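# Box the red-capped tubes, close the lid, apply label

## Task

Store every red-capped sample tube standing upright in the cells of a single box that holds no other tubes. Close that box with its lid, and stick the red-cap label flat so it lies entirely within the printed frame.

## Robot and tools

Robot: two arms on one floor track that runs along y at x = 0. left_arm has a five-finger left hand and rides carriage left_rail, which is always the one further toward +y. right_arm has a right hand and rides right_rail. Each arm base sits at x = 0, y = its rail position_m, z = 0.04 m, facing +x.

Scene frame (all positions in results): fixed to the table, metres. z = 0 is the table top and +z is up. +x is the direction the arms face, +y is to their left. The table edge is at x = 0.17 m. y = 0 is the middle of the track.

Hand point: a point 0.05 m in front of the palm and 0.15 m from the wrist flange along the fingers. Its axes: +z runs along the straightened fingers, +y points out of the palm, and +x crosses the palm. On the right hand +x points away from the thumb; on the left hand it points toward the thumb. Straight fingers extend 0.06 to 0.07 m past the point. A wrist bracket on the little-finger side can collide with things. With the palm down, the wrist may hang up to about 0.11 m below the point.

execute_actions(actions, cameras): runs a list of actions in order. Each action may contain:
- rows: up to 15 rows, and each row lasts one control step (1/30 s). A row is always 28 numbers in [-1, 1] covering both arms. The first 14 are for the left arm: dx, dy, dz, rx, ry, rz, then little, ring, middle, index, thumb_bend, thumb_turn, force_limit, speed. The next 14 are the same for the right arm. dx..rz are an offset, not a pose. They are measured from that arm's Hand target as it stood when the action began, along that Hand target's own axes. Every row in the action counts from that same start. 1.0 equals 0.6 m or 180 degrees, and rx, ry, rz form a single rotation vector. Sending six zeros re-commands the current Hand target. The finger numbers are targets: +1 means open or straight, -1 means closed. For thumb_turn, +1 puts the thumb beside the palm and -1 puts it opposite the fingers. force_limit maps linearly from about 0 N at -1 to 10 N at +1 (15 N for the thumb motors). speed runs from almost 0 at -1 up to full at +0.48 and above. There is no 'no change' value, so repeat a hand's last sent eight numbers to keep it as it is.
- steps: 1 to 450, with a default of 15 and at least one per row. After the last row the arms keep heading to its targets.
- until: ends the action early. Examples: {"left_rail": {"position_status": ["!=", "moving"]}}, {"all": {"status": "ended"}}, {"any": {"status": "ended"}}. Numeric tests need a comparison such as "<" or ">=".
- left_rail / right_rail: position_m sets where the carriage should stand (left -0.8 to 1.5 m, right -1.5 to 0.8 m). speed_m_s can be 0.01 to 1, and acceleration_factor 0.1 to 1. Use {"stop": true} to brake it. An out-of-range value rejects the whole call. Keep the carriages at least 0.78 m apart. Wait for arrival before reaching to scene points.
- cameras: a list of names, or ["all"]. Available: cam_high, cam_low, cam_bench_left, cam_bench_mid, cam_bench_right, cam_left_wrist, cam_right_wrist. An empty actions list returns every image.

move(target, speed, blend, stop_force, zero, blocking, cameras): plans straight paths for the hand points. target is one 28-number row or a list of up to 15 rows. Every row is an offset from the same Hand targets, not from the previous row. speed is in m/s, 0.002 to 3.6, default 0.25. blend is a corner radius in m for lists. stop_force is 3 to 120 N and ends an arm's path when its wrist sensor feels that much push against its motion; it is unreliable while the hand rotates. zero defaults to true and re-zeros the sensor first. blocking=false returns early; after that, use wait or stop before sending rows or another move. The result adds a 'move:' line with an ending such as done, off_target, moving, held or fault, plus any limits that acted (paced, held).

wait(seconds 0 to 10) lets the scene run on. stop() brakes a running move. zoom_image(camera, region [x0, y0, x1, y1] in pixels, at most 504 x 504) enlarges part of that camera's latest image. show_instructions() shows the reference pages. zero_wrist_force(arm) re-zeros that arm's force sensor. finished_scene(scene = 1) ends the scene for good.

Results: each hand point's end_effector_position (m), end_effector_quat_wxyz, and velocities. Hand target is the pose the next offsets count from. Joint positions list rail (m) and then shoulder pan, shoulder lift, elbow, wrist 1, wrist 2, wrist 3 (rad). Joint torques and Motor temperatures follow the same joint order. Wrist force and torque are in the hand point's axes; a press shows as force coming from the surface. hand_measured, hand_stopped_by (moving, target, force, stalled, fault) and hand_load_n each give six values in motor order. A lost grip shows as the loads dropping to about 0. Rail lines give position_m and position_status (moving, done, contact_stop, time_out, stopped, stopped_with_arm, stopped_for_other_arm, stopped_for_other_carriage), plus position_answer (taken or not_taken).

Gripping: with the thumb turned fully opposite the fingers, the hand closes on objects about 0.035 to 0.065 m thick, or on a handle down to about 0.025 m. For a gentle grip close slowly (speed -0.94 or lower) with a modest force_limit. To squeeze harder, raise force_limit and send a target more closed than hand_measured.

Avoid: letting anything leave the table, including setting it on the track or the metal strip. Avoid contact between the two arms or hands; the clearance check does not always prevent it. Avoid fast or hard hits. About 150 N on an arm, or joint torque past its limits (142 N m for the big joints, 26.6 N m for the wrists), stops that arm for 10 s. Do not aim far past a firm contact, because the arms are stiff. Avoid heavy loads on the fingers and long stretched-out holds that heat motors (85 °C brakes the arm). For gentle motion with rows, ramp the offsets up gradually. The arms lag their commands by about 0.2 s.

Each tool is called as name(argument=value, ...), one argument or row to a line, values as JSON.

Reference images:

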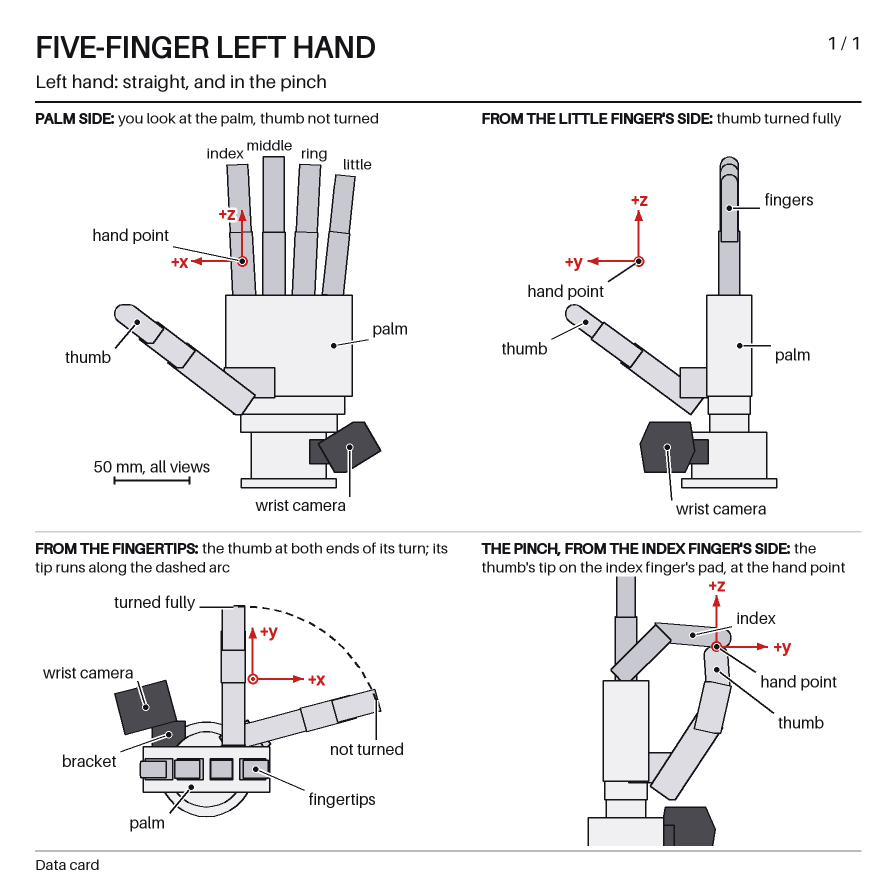

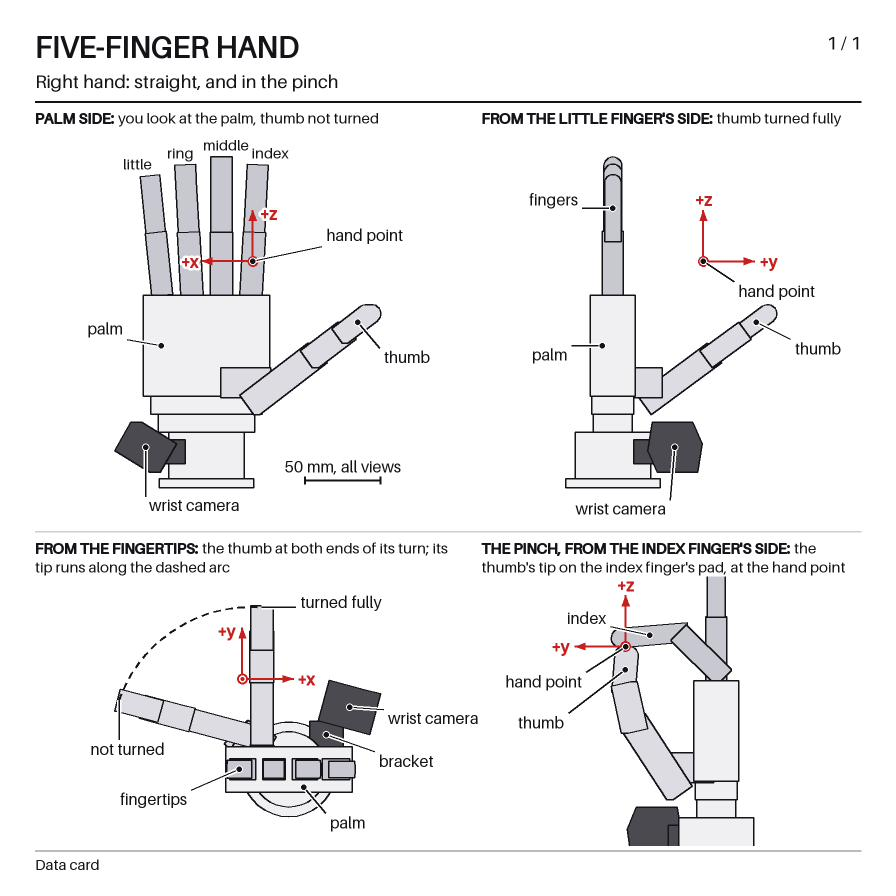

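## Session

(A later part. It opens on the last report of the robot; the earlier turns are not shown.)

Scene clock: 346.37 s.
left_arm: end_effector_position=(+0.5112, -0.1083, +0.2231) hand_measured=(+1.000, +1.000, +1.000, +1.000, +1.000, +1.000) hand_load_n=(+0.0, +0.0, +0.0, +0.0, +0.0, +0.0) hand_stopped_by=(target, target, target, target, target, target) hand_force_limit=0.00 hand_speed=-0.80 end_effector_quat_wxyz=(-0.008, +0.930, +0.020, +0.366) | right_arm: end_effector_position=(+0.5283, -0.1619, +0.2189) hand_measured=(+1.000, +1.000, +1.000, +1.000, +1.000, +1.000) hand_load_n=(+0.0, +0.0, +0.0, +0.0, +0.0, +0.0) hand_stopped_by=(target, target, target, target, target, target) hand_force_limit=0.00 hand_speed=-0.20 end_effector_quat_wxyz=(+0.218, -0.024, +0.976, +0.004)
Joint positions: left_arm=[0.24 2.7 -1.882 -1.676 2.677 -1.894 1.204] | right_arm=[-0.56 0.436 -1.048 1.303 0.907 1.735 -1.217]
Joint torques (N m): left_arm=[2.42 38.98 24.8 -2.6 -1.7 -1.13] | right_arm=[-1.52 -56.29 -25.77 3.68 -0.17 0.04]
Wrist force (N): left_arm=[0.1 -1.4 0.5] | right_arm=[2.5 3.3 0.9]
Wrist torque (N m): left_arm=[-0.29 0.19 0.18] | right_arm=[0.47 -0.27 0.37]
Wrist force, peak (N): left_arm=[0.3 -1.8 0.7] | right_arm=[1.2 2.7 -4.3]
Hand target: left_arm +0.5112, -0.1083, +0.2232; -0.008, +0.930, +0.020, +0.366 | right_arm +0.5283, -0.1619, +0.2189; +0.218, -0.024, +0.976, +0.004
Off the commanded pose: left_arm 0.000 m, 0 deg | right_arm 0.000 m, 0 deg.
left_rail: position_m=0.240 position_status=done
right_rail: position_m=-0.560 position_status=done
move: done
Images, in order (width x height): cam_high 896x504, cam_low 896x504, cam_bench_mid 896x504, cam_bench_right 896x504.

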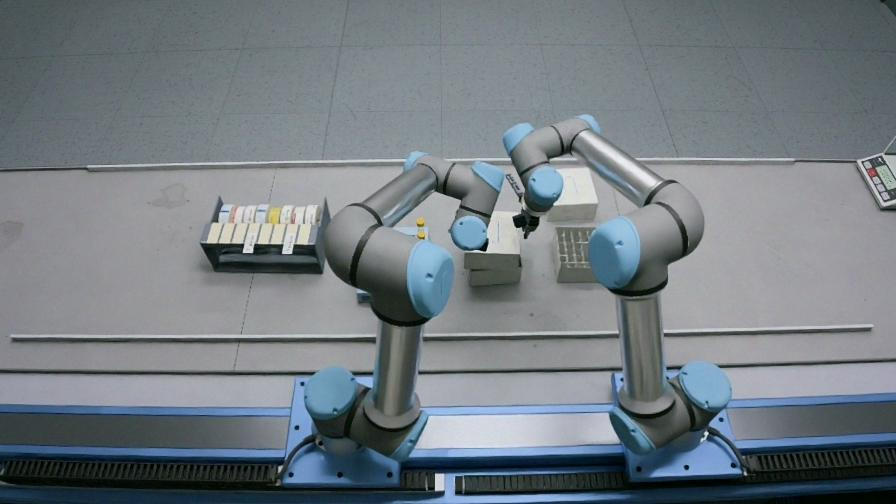

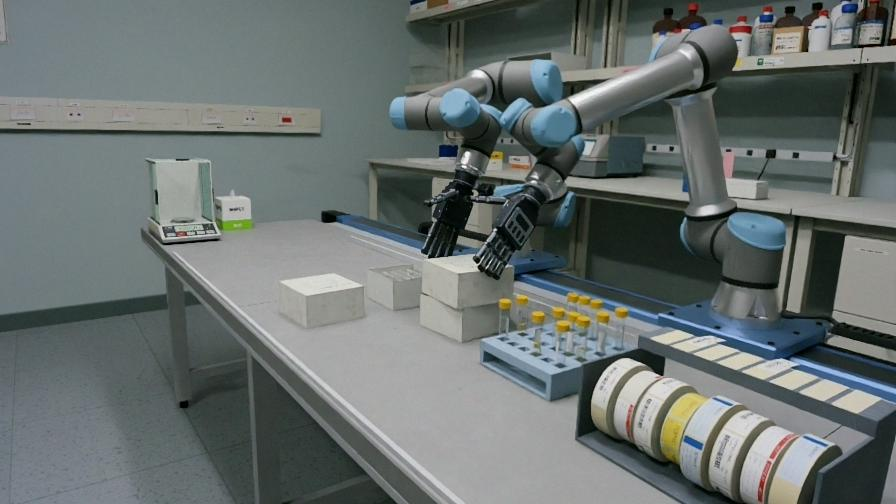

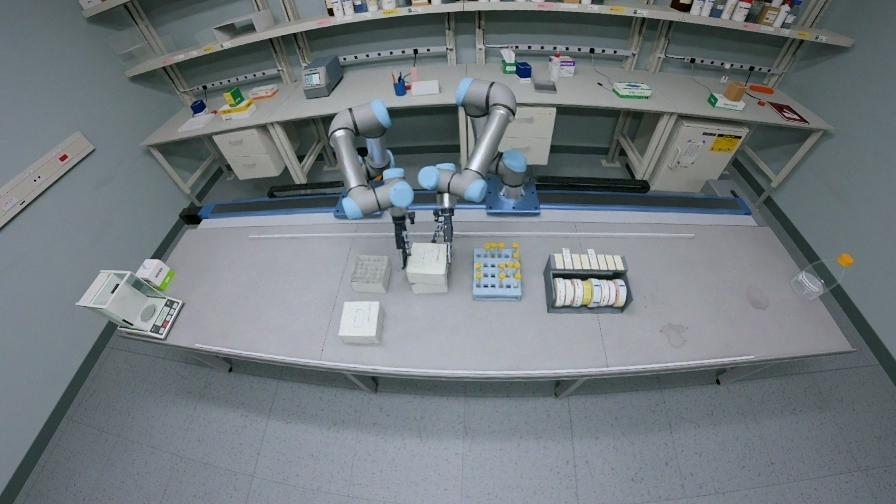

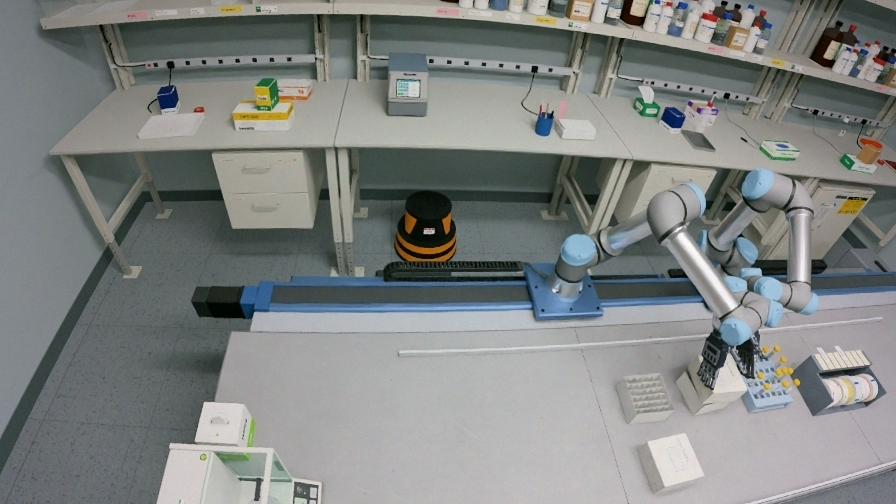

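move(
  target=[
    [0,-0.0133,0,0,0,0,1,1,1,1,1,1,0,-0.8,0,-0.01,0,0,0,0,1,1,1,1,1,1,0,-0.2],
    [-0.0477,-0.0133,0.0511,0,0,0,1,1,1,1,1,1,0,-0.8,0.0326,-0.01,0.0695,0,0,0,1,1,1,1,1,1,0,-0.2],
  ],
  speed=0.15,
  cameras=["cam_low","cam_bench_mid"],
)

zoom_image(
  camera="cam_low",
  region=[410, 225, 530, 345],
)

zoom_image(
  camera="cam_bench_mid",
  region=[395, 205, 465, 300],
)

Scene clock: 363.77 s.
left_arm: end_effector_position=(+0.5108, -0.1004, +0.1813) hand_measured=(+1.000, +1.000, +1.000, +1.000, +1.000, +1.000) hand_load_n=(+0.0, +0.0, +0.0, +0.0, +0.0, +0.0) hand_stopped_by=(target, target, target, target, target, target) hand_force_limit=0.00 hand_speed=-0.80 end_effector_quat_wxyz=(-0.008, +0.930, +0.020, +0.366) | right_arm: end_effector_position=(+0.5286, -0.1680, +0.1729) hand_measured=(+1.000, +1.000, +1.000, +1.000, +1.000, +1.000) hand_load_n=(+0.0, +0.0, +0.0, +0.0, +0.0, +0.0) hand_stopped_by=(target, target, target, target, target, target) hand_force_limit=0.00 hand_speed=-0.20 end_effector_quat_wxyz=(+0.218, -0.024, +0.976, +0.004)
Joint positions: left_arm=[0.24 2.718 -1.913 -1.751 2.788 -1.883 1.218] | right_arm=[-0.56 0.425 -1.024 1.386 0.797 1.731 -1.228]
Joint torques (N m): left_arm=[6.78 14.56 3.79 0.82 2.2 1.46] | right_arm=[-11.57 -30.8 -8.86 0.05 -1.43 -2.21]
Wrist force (N): left_arm=[11.6 -6.5 -15.0] | right_arm=[2.6 3.3 0.8]
Wrist torque (N m): left_arm=[0.24 -1.28 1.05] | right_arm=[0.47 -0.27 0.37]
Wrist force, peak (N): left_arm=[11.6 -6.5 -15.0] | right_arm=[2.9 3.3 1.5]
Hand target: left_arm +0.5108, -0.1004, +0.1812; -0.008, +0.930, +0.020, +0.366 | right_arm +0.5286, -0.1680, +0.1728; +0.218, -0.024, +0.976, +0.004
Off the commanded pose: left_arm 0.000 m, 0 deg | right_arm 0.000 m, 0 deg.
left_rail: position_m=0.240 position_status=done
right_rail: position_m=-0.560 position_status=done
move: done
Images, in order (width x height): cam_low 896x504, cam_bench_mid 896x504.

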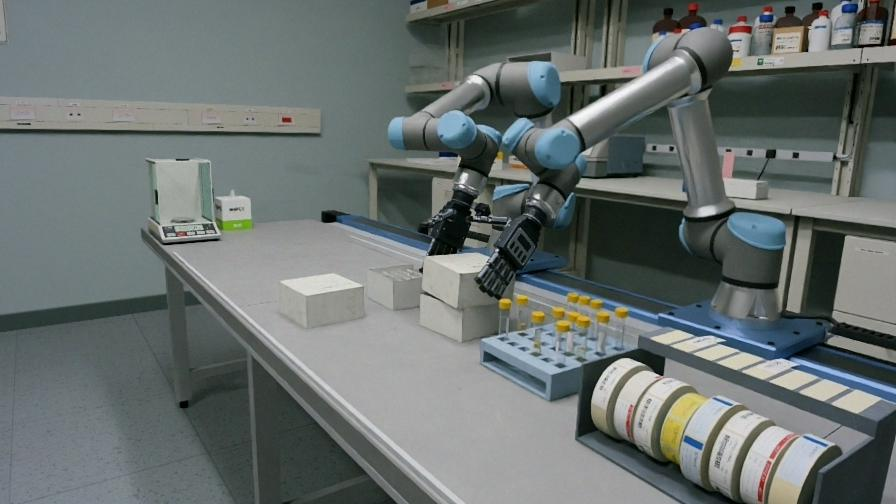

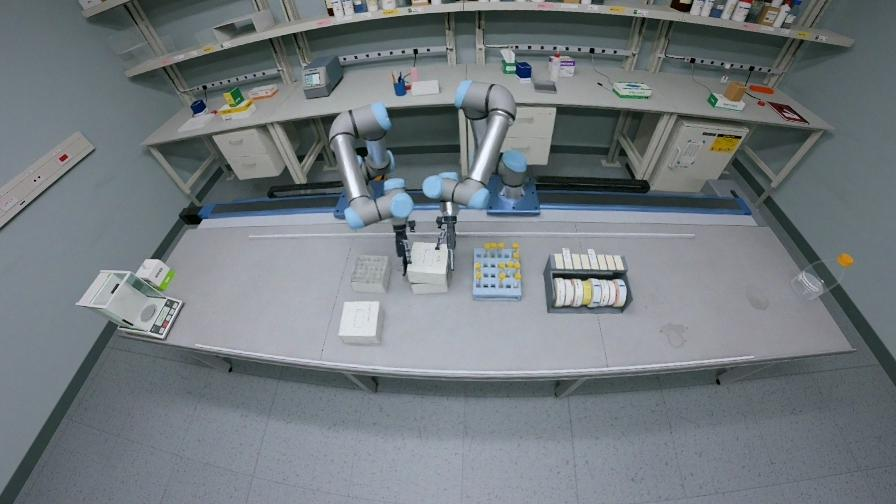

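Scaled by 4.200 from the camera's 896x504 image, which has a finer 1280x720 frame.

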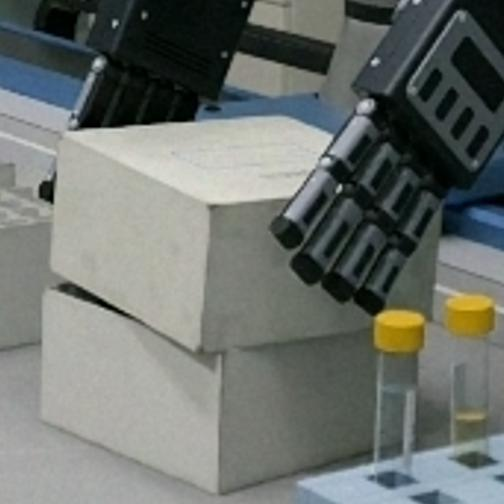

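Scaled by 5.305 from the camera's 896x504 image, which has a finer 1280x720 frame.

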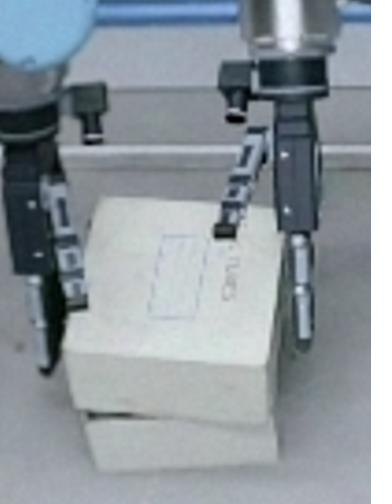

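move(
  target=[
    [0.0068,0,-0.0073,0,0,0,1,1,1,1,1,1,0,-0.8,0,0,0,0,0,0,1,1,1,1,1,1,0,-0.2],
    [0.0068,-0.01,-0.0073,0,0,0,1,1,1,1,1,1,0,-0.8,0,0,0,0,0,0,1,1,1,1,1,1,0,-0.2],
    [0,-0.01,0,0,0,0,1,1,1,1,1,1,0,-0.8,0,0,0,0,0,0,1,1,1,1,1,1,0,-0.2],
  ],
  speed=0.1,
  blend=0.002,
)

Scene clock: 366.10 s.
left_arm: end_effector_position=(+0.5106, -0.0944, +0.1813) hand_measured=(+1.000, +1.000, +1.000, +1.000, +1.000, +1.000) hand_load_n=(+0.0, +0.0, +0.0, +0.0, +0.0, +0.0) hand_stopped_by=(target, target, target, target, target, target) hand_force_limit=0.00 hand_speed=-0.80 end_effector_quat_wxyz=(-0.008, +0.930, +0.020, +0.366) | right_arm: end_effector_position=(+0.5286, -0.1680, +0.1728) hand_measured=(+1.000, +1.000, +1.000, +1.000, +1.000, +1.000) hand_load_n=(+0.0, +0.0, +0.0, +0.0, -0.5, +0.0) hand_stopped_by=(target, target, target, target, target, target) hand_force_limit=0.00 hand_speed=-0.20 end_effector_quat_wxyz=(+0.218, -0.024, +0.976, +0.004)
Joint positions: left_arm=[0.24 2.731 -1.903 -1.764 2.794 -1.874 1.228] | right_arm=[-0.56 0.425 -1.023 1.386 0.797 1.731 -1.228]
Joint torques (N m): left_arm=[7.16 24.68 7.5 0.95 1.23 1.47] | right_arm=[-11.98 -31.17 -9.62 0.04 -1.45 -2.17]
Wrist force (N): left_arm=[0.5 -1.5 1.1] | right_arm=[2.6 3.3 0.8]
Wrist torque (N m): left_arm=[-0.32 0.12 0.20] | right_arm=[0.47 -0.27 0.37]
Wrist force, peak (N): left_arm=[12.2 -6.9 -15.9] | right_arm=[3.1 3.3 1.2]
Hand target: left_arm +0.5106, -0.0944, +0.1812; -0.008, +0.930, +0.020, +0.366 | right_arm +0.5286, -0.1680, +0.1728; +0.218, -0.024, +0.976, +0.004
Off the commanded pose: left_arm 0.000 m, 0 deg | right_arm 0.000 m, 0 deg.
left_rail: position_m=0.240 position_status=done
right_rail: position_m=-0.560 position_status=done
move: done

move(
  target=[0,0.0365,0,0,0,0,1,1,1,1,1,1,0,-0.8,0,0.0175,0,0,0,0,1,1,1,1,1,1,0,-0.2],
  speed=0.03,
  stop_force=9,
  cameras=["cam_low","cam_bench_mid","cam_high"],
)

zoom_image(
  camera="cam_low",
  region=[410, 225, 530, 345],
)

zoom_image(
  camera="cam_bench_mid",
  region=[395, 205, 465, 300],
)

zoom_image(
  camera="cam_high",
  region=[455, 190, 545, 290],
)

Scene clock: 368.63 s.
left_arm: end_effector_position=(+0.5114, -0.1138, +0.1812) hand_measured=(+1.000, +1.000, +1.000, +1.000, +1.000, +1.000) hand_load_n=(+0.0, +0.0, +0.0, +0.0, +0.0, +0.0) hand_stopped_by=(target, target, target, target, target, target) hand_force_limit=0.00 hand_speed=-0.80 end_effector_quat_wxyz=(-0.008, +0.930, +0.020, +0.366) | right_arm: end_effector_position=(+0.5282, -0.1587, +0.1728) hand_measured=(+1.000, +1.000, +1.000, +1.000, +1.000, +1.000) hand_load_n=(+0.0, +0.0, +0.0, +0.0, +0.0, +0.0) hand_stopped_by=(target, target, target, target, target, target) hand_force_limit=0.00 hand_speed=-0.20 end_effector_quat_wxyz=(+0.218, -0.024, +0.976, +0.004)
Joint positions: left_arm=[0.24 2.689 -1.936 -1.72 2.772 -1.901 1.194] | right_arm=[-0.56 0.442 -1.01 1.365 0.807 1.738 -1.212]
Joint torques (N m): left_arm=[4.33 40.38 10.4 0.92 1.58 1.28] | right_arm=[-7.46 -57.33 -10.12 -0.22 -0.85 -1.9]
Wrist force (N): left_arm=[-0.8 -9.4 -0.3] | right_arm=[2.0 -4.0 1.7]
Wrist torque (N m): left_arm=[-0.63 0.13 0.64] | right_arm=[0.30 -0.32 -0.26]
Wrist force, peak (N): left_arm=[-1.8 -25.6 -2.4] | right_arm=[0.1 -19.7 3.3]
Hand target: left_arm +0.5114, -0.1138, +0.1812; -0.008, +0.930, +0.020, +0.366 (not the last commanded pose) | right_arm +0.5282, -0.1587, +0.1728; +0.218, -0.024, +0.976, +0.004 (not the last commanded pose)
Off the commanded pose: left_arm 0.002 m, 0 deg | right_arm 0.001 m, 0 deg.
left_rail: position_m=0.240 position_status=done
right_rail: position_m=-0.560 position_status=done
move: contact (left_arm, right_arm)
Images, in order (width x height): cam_high 896x504, cam_low 896x504, cam_bench_mid 896x504.

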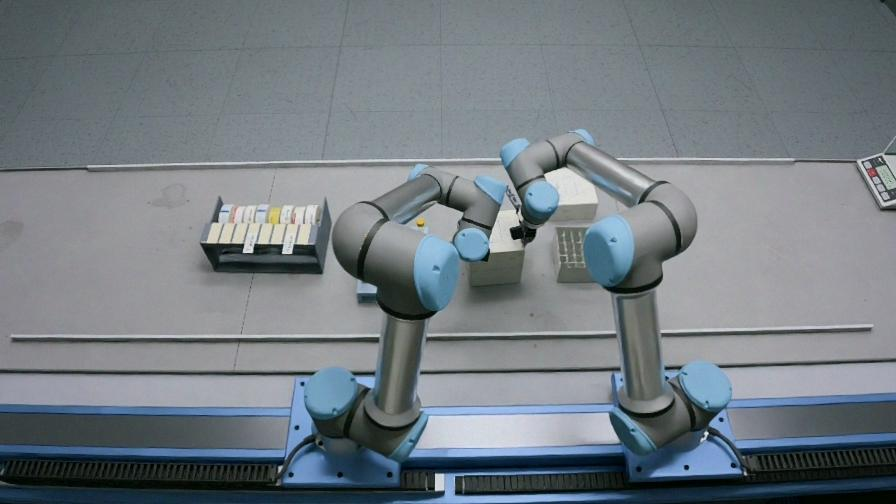

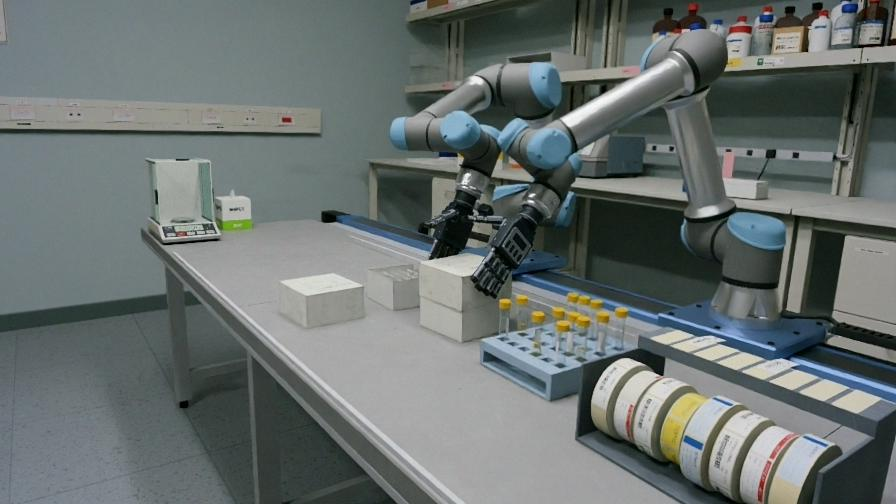

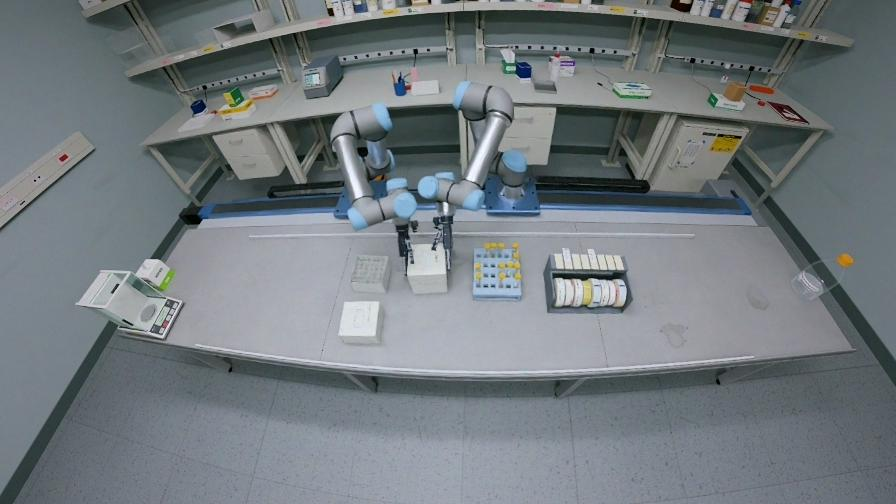

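Scaled by 4.200 from the camera's 896x504 image, which has a finer 1280x720 frame.

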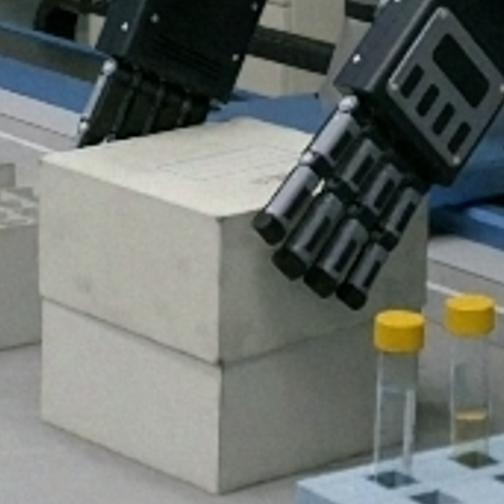

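Scaled by 5.305 from the camera's 896x504 image, which has a finer 1280x720 frame.

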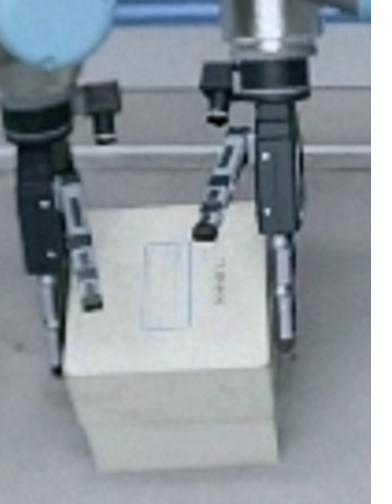

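Scaled by 5.040 from the camera's 896x504 image, which has a finer 1280x720 frame.

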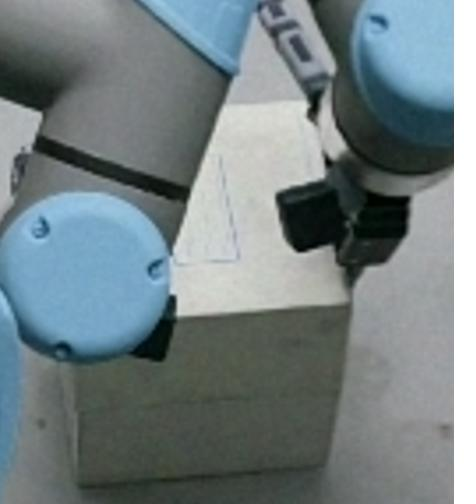

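move(
  target=[
    [0,0.0003,0,0,0,0,1,1,1,1,1,1,0,-0.8,0,0.0003,0,0,0,0,1,1,1,1,1,1,0,-0.2],
    [-0.0227,0.0003,0.0244,0,0,0,1,1,1,1,1,1,0,-0.8,0.0142,0.0003,0.0302,0,0,0,1,1,1,1,1,1,0,-0.2],
  ],
  speed=0.04,
  cameras=["cam_low","cam_bench_mid","cam_high","cam_bench_right"],
)

zoom_image(
  camera="cam_low",
  region=[410, 225, 530, 345],
)

zoom_image(
  camera="cam_high",
  region=[455, 190, 545, 290],
)

zoom_image(
  camera="cam_bench_mid",
  region=[395, 225, 465, 300],
)

Scene clock: 371.10 s.
left_arm: end_effector_position=(+0.5114, -0.1140, +0.1613) hand_measured=(+1.000, +1.000, +1.000, +1.000, +1.000, +1.000) hand_load_n=(+0.0, +0.0, +0.0, +0.0, +0.0, +0.0) hand_stopped_by=(target, target, target, target, target, target) hand_force_limit=0.00 hand_speed=-0.80 end_effector_quat_wxyz=(-0.008, +0.930, +0.020, +0.366) | right_arm: end_effector_position=(+0.5281, -0.1586, +0.1528) hand_measured=(+1.000, +1.000, +1.000, +1.000, +1.000, +1.000) hand_load_n=(+0.0, +0.0, +0.0, +0.0, +0.0, +0.0) hand_stopped_by=(target, target, target, target, target, target) hand_force_limit=0.00 hand_speed=-0.20 end_effector_quat_wxyz=(+0.218, -0.024, +0.976, +0.004)
Joint positions: left_arm=[0.24 2.688 -1.961 -1.743 2.82 -1.902 1.194] | right_arm=[-0.56 0.443 -0.992 1.391 0.764 1.738 -1.212]
Joint torques (N m): left_arm=[-9.48 26.78 10.1 2.63 2.69 -0.12] | right_arm=[9.95 -32.09 -10.02 -0.81 -3.32 -0.63]
Wrist force (N): left_arm=[-1.2 -13.2 -1.1] | right_arm=[1.5 -8.2 2.2]
Wrist torque (N m): left_arm=[-0.77 0.08 0.89] | right_arm=[0.12 -0.30 -0.55]
Wrist force, peak (N): left_arm=[-1.0 -14.4 -1.5] | right_arm=[1.1 -9.2 2.2]
Hand target: left_arm +0.5114, -0.1140, +0.1612; -0.008, +0.930, +0.020, +0.366 | right_arm +0.5282, -0.1586, +0.1528; +0.218, -0.024, +0.976, +0.004
Off the commanded pose: left_arm 0.000 m, 0 deg | right_arm 0.000 m, 0 deg.
left_rail: position_m=0.240 position_status=done
right_rail: position_m=-0.560 position_status=done
move: done
Images, in order (width x height): cam_high 896x504, cam_low 896x504, cam_bench_mid 896x504, cam_bench_right 896x504.

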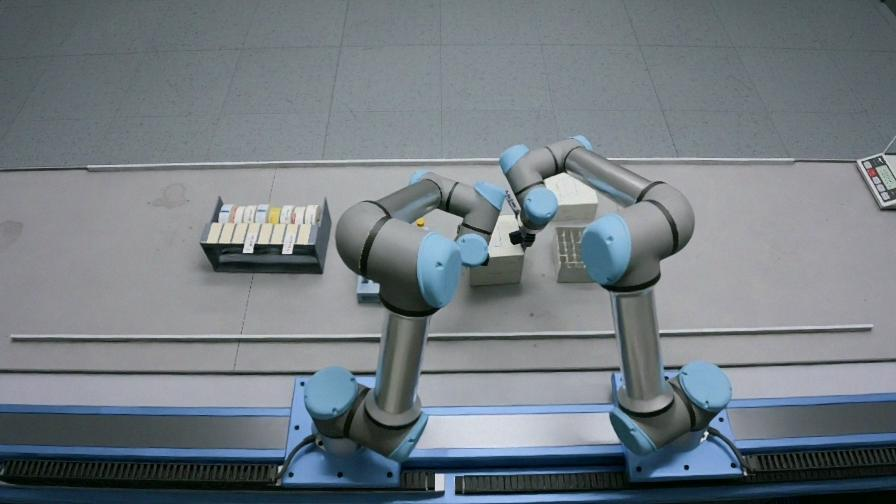

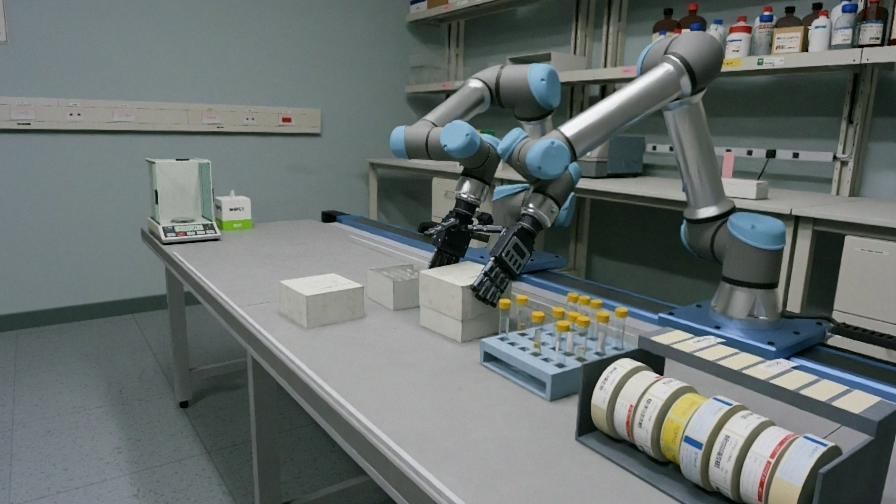

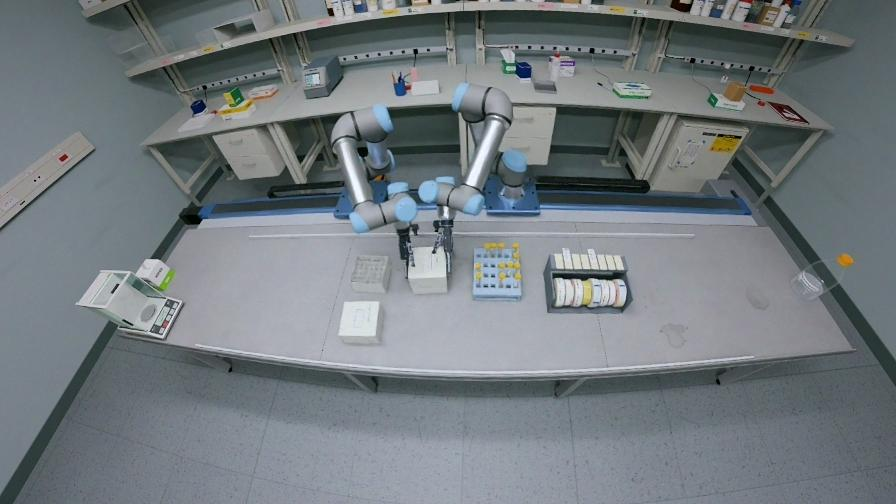

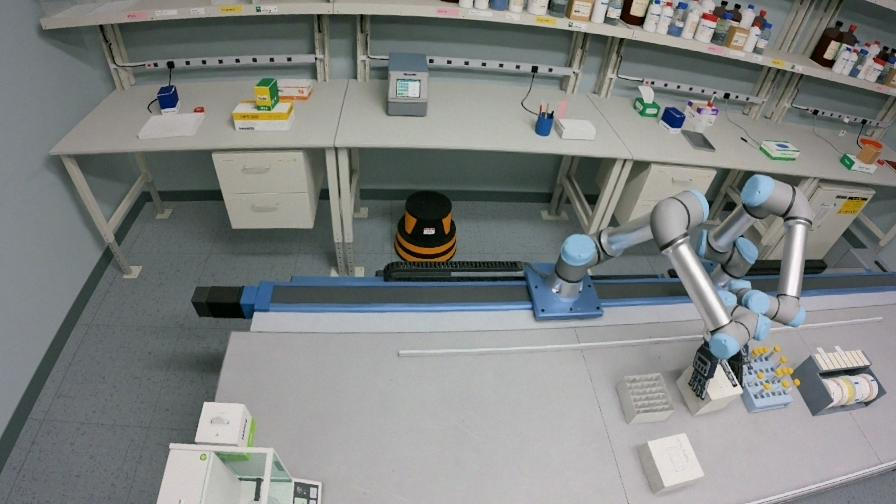

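Scaled by 4.200 from the camera's 896x504 image, which has a finer 1280x720 frame.

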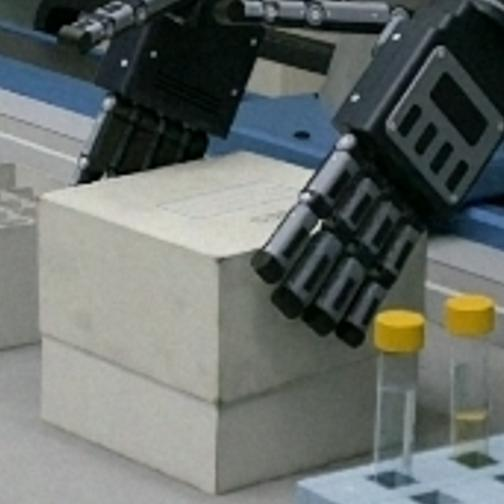

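Scaled by 5.040 from the camera's 896x504 image, which has a finer 1280x720 frame.

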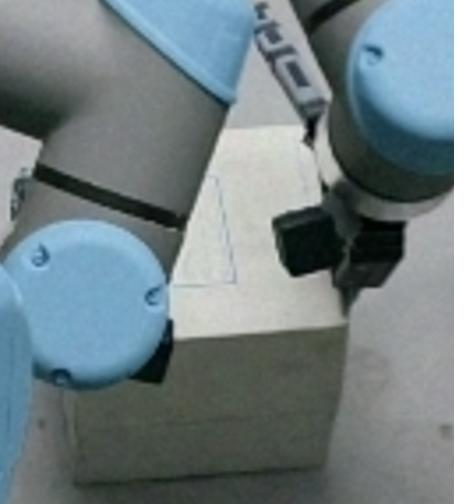

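Scaled by 6.720 from the camera's 896x504 image, which has a finer 1280x720 frame.

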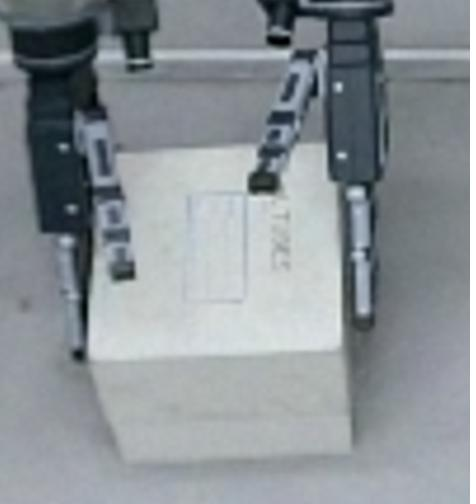

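zoom_image(
  camera="cam_high",
  region=[190, 190, 340, 280],
)

zoom_image(
  camera="cam_low",
  region=[560, 300, 896, 504],
)

zoom_image(
  camera="cam_bench_mid",
  region=[530, 230, 650, 330],
)

Scaled by 3.360 from the camera's 896x504 image, which has a finer 1280x720 frame.

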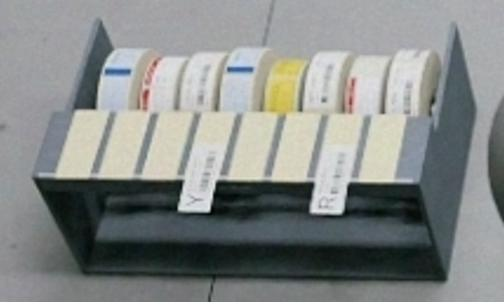

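Scaled by 1.500 from the camera's 896x504 image, which has a finer 1280x720 frame.

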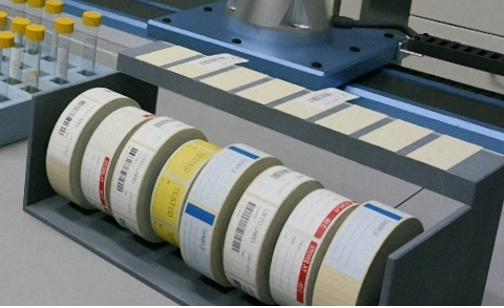

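Scaled by 4.200 from the camera's 896x504 image, which has a finer 1280x720 frame.

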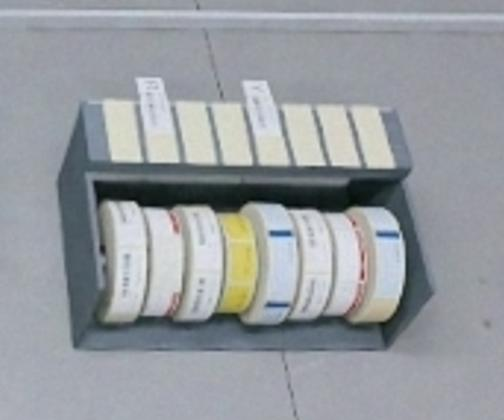

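zoom_image(
  camera="cam_high",
  region=[235, 220, 305, 262],
)

zoom_image(
  camera="cam_bench_mid",
  region=[555, 243, 605, 273],
)

Scaled by 7.200 from the camera's 896x504 image, which has a finer 1280x720 frame.

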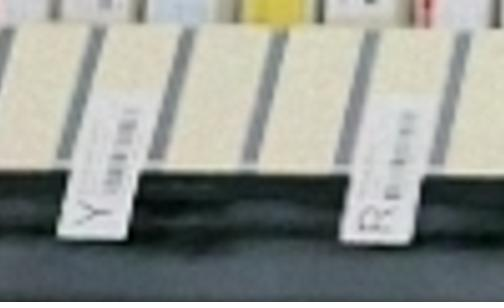

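Scaled by 10.080 from the camera's 896x504 image, which has a finer 1280x720 frame.

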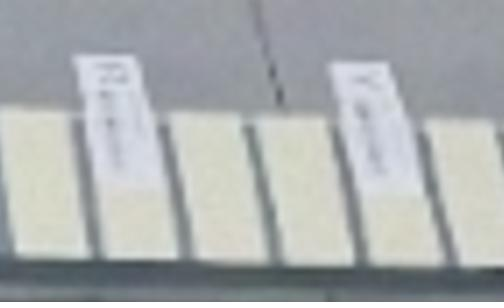

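move(
  target=[
    [0,-0.02,0,0,0,0,1,1,1,1,1,1,0,-0.8,0,-0.02,0,0,0,0,1,1,1,1,1,1,0,-0.2],
    [0.1368,-0.02,-0.1455,0,0,0,1,1,1,1,1,1,0,-0.8,-0.0197,-0.2463,-0.2666,0,0,0,1,1,1,1,1,1,0,-0.2],
  ],
  speed=[0.12, 0.3],
  blend=0.003,
  cameras=["cam_high","cam_low","cam_bench_mid"],
)

zoom_image(
  camera="cam_low",
  region=[410, 225, 530, 345],
)

zoom_image(
  camera="cam_high",
  region=[455, 200, 535, 290],
)

zoom_image(
  camera="cam_bench_mid",
  region=[395, 235, 465, 300],
)

Scene clock: 383.03 s.
left_arm: end_effector_position=(+0.5114, -0.1019, +0.2810) hand_measured=(+1.000, +1.000, +1.000, +1.000, +1.000, +1.000) hand_load_n=(+0.0, -0.5, +0.0, +0.0, +0.0, +0.0) hand_stopped_by=(target, target, target, target, target, target) hand_force_limit=0.00 hand_speed=-0.80 end_effector_quat_wxyz=(-0.008, +0.930, +0.020, +0.366) | right_arm: end_effector_position=(+0.4780, -0.3085, +0.3030) hand_measured=(+1.000, +1.000, +1.000, +1.000, +1.000, +1.000) hand_load_n=(+0.0, +0.0, +0.0, +0.0, +0.0, +0.0) hand_stopped_by=(target, target, target, target, target, target) hand_force_limit=0.00 hand_speed=-0.20 end_effector_quat_wxyz=(+0.218, -0.024, +0.976, +0.004)
Joint positions: left_arm=[0.24 2.715 -1.825 -1.593 2.541 -1.885 1.215] | right_arm=[-0.56 0.146 -1.398 1.558 0.974 1.615 -1.483]
Joint torques (N m): left_arm=[-6.83 37.51 25.51 -2.5 -1.94 -1.08] | right_arm=[-11.78 -41.22 -10.09 3.59 -1.84 -2.23]
Wrist force (N): left_arm=[0.1 -1.1 0.6] | right_arm=[3.3 3.0 0.6]
Wrist torque (N m): left_arm=[-0.25 0.17 0.25] | right_arm=[0.45 -0.37 0.42]
Wrist force, peak (N): left_arm=[-1.1 -14.1 -1.2] | right_arm=[1.7 -8.5 2.6]
Hand target: left_arm +0.5114, -0.1020, +0.2810; -0.008, +0.930, +0.020, +0.366 | right_arm +0.4780, -0.3085, +0.3031; +0.218, -0.024, +0.976, +0.004
Off the commanded pose: left_arm 0.000 m, 0 deg | right_arm 0.000 m, 0 deg.
left_rail: position_m=0.240 position_status=done
right_rail: position_m=-0.560 position_status=done
move: done
Images, in order (width x height): cam_high 896x504, cam_low 896x504, cam_bench_mid 896x504.

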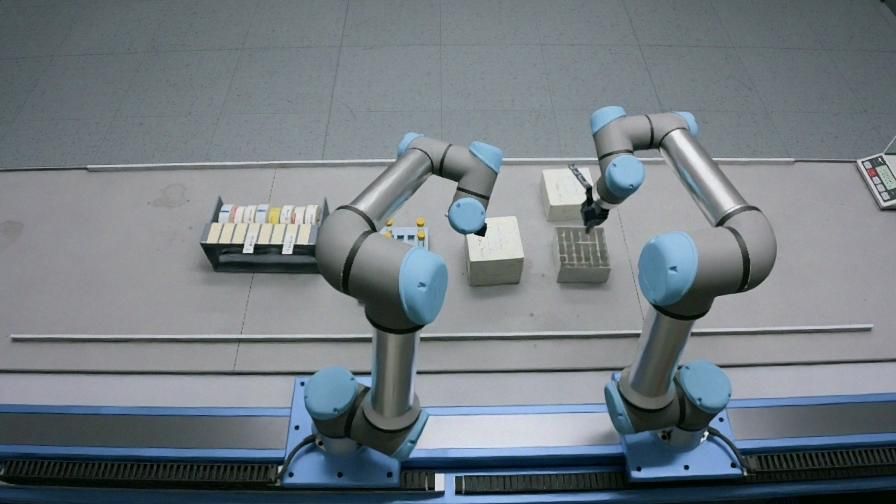

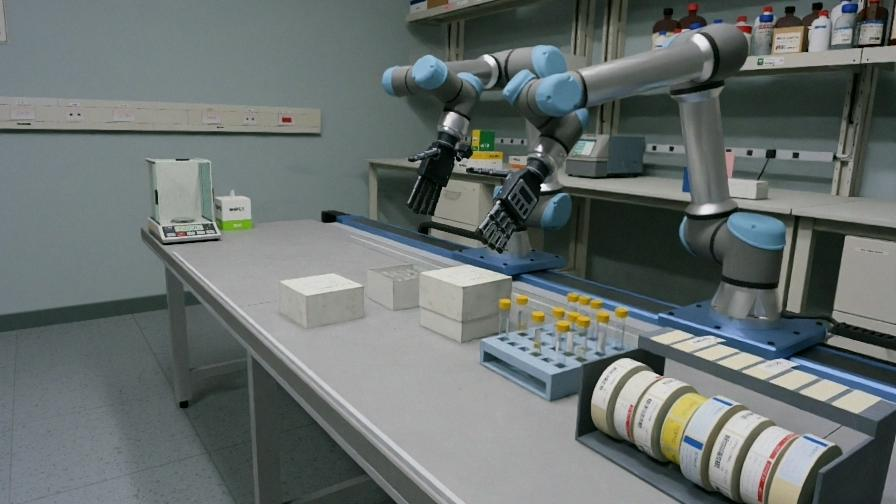

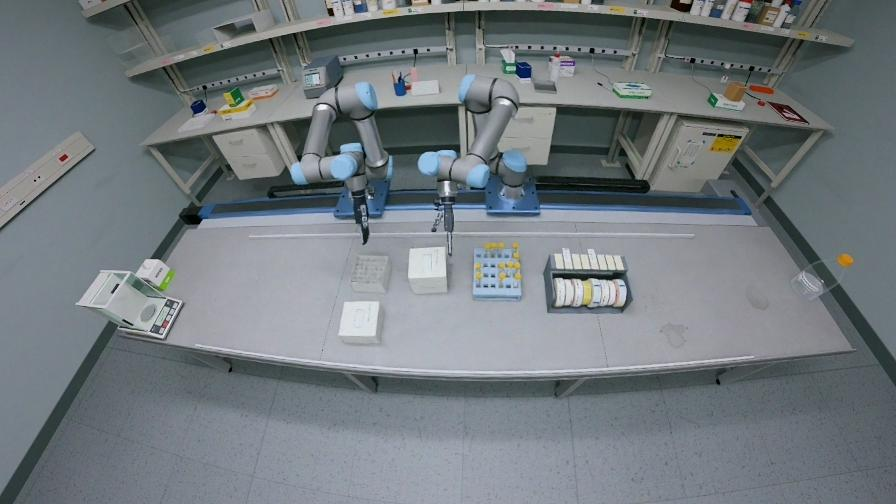

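Scaled by 4.200 from the camera's 896x504 image, which has a finer 1280x720 frame.

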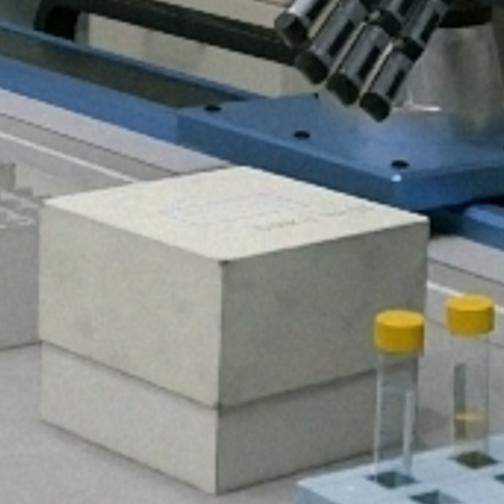

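Scaled by 5.600 from the camera's 896x504 image, which has a finer 1280x720 frame.

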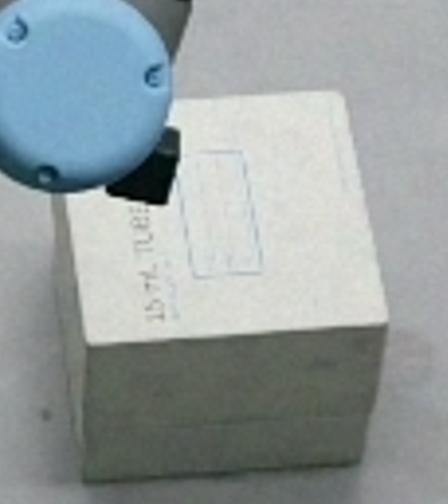

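Scaled by 7.200 from the camera's 896x504 image, which has a finer 1280x720 frame.

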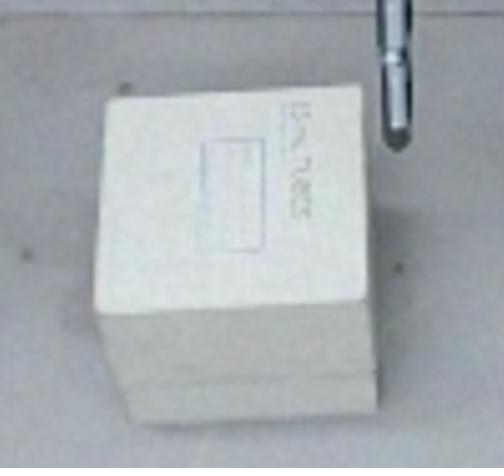

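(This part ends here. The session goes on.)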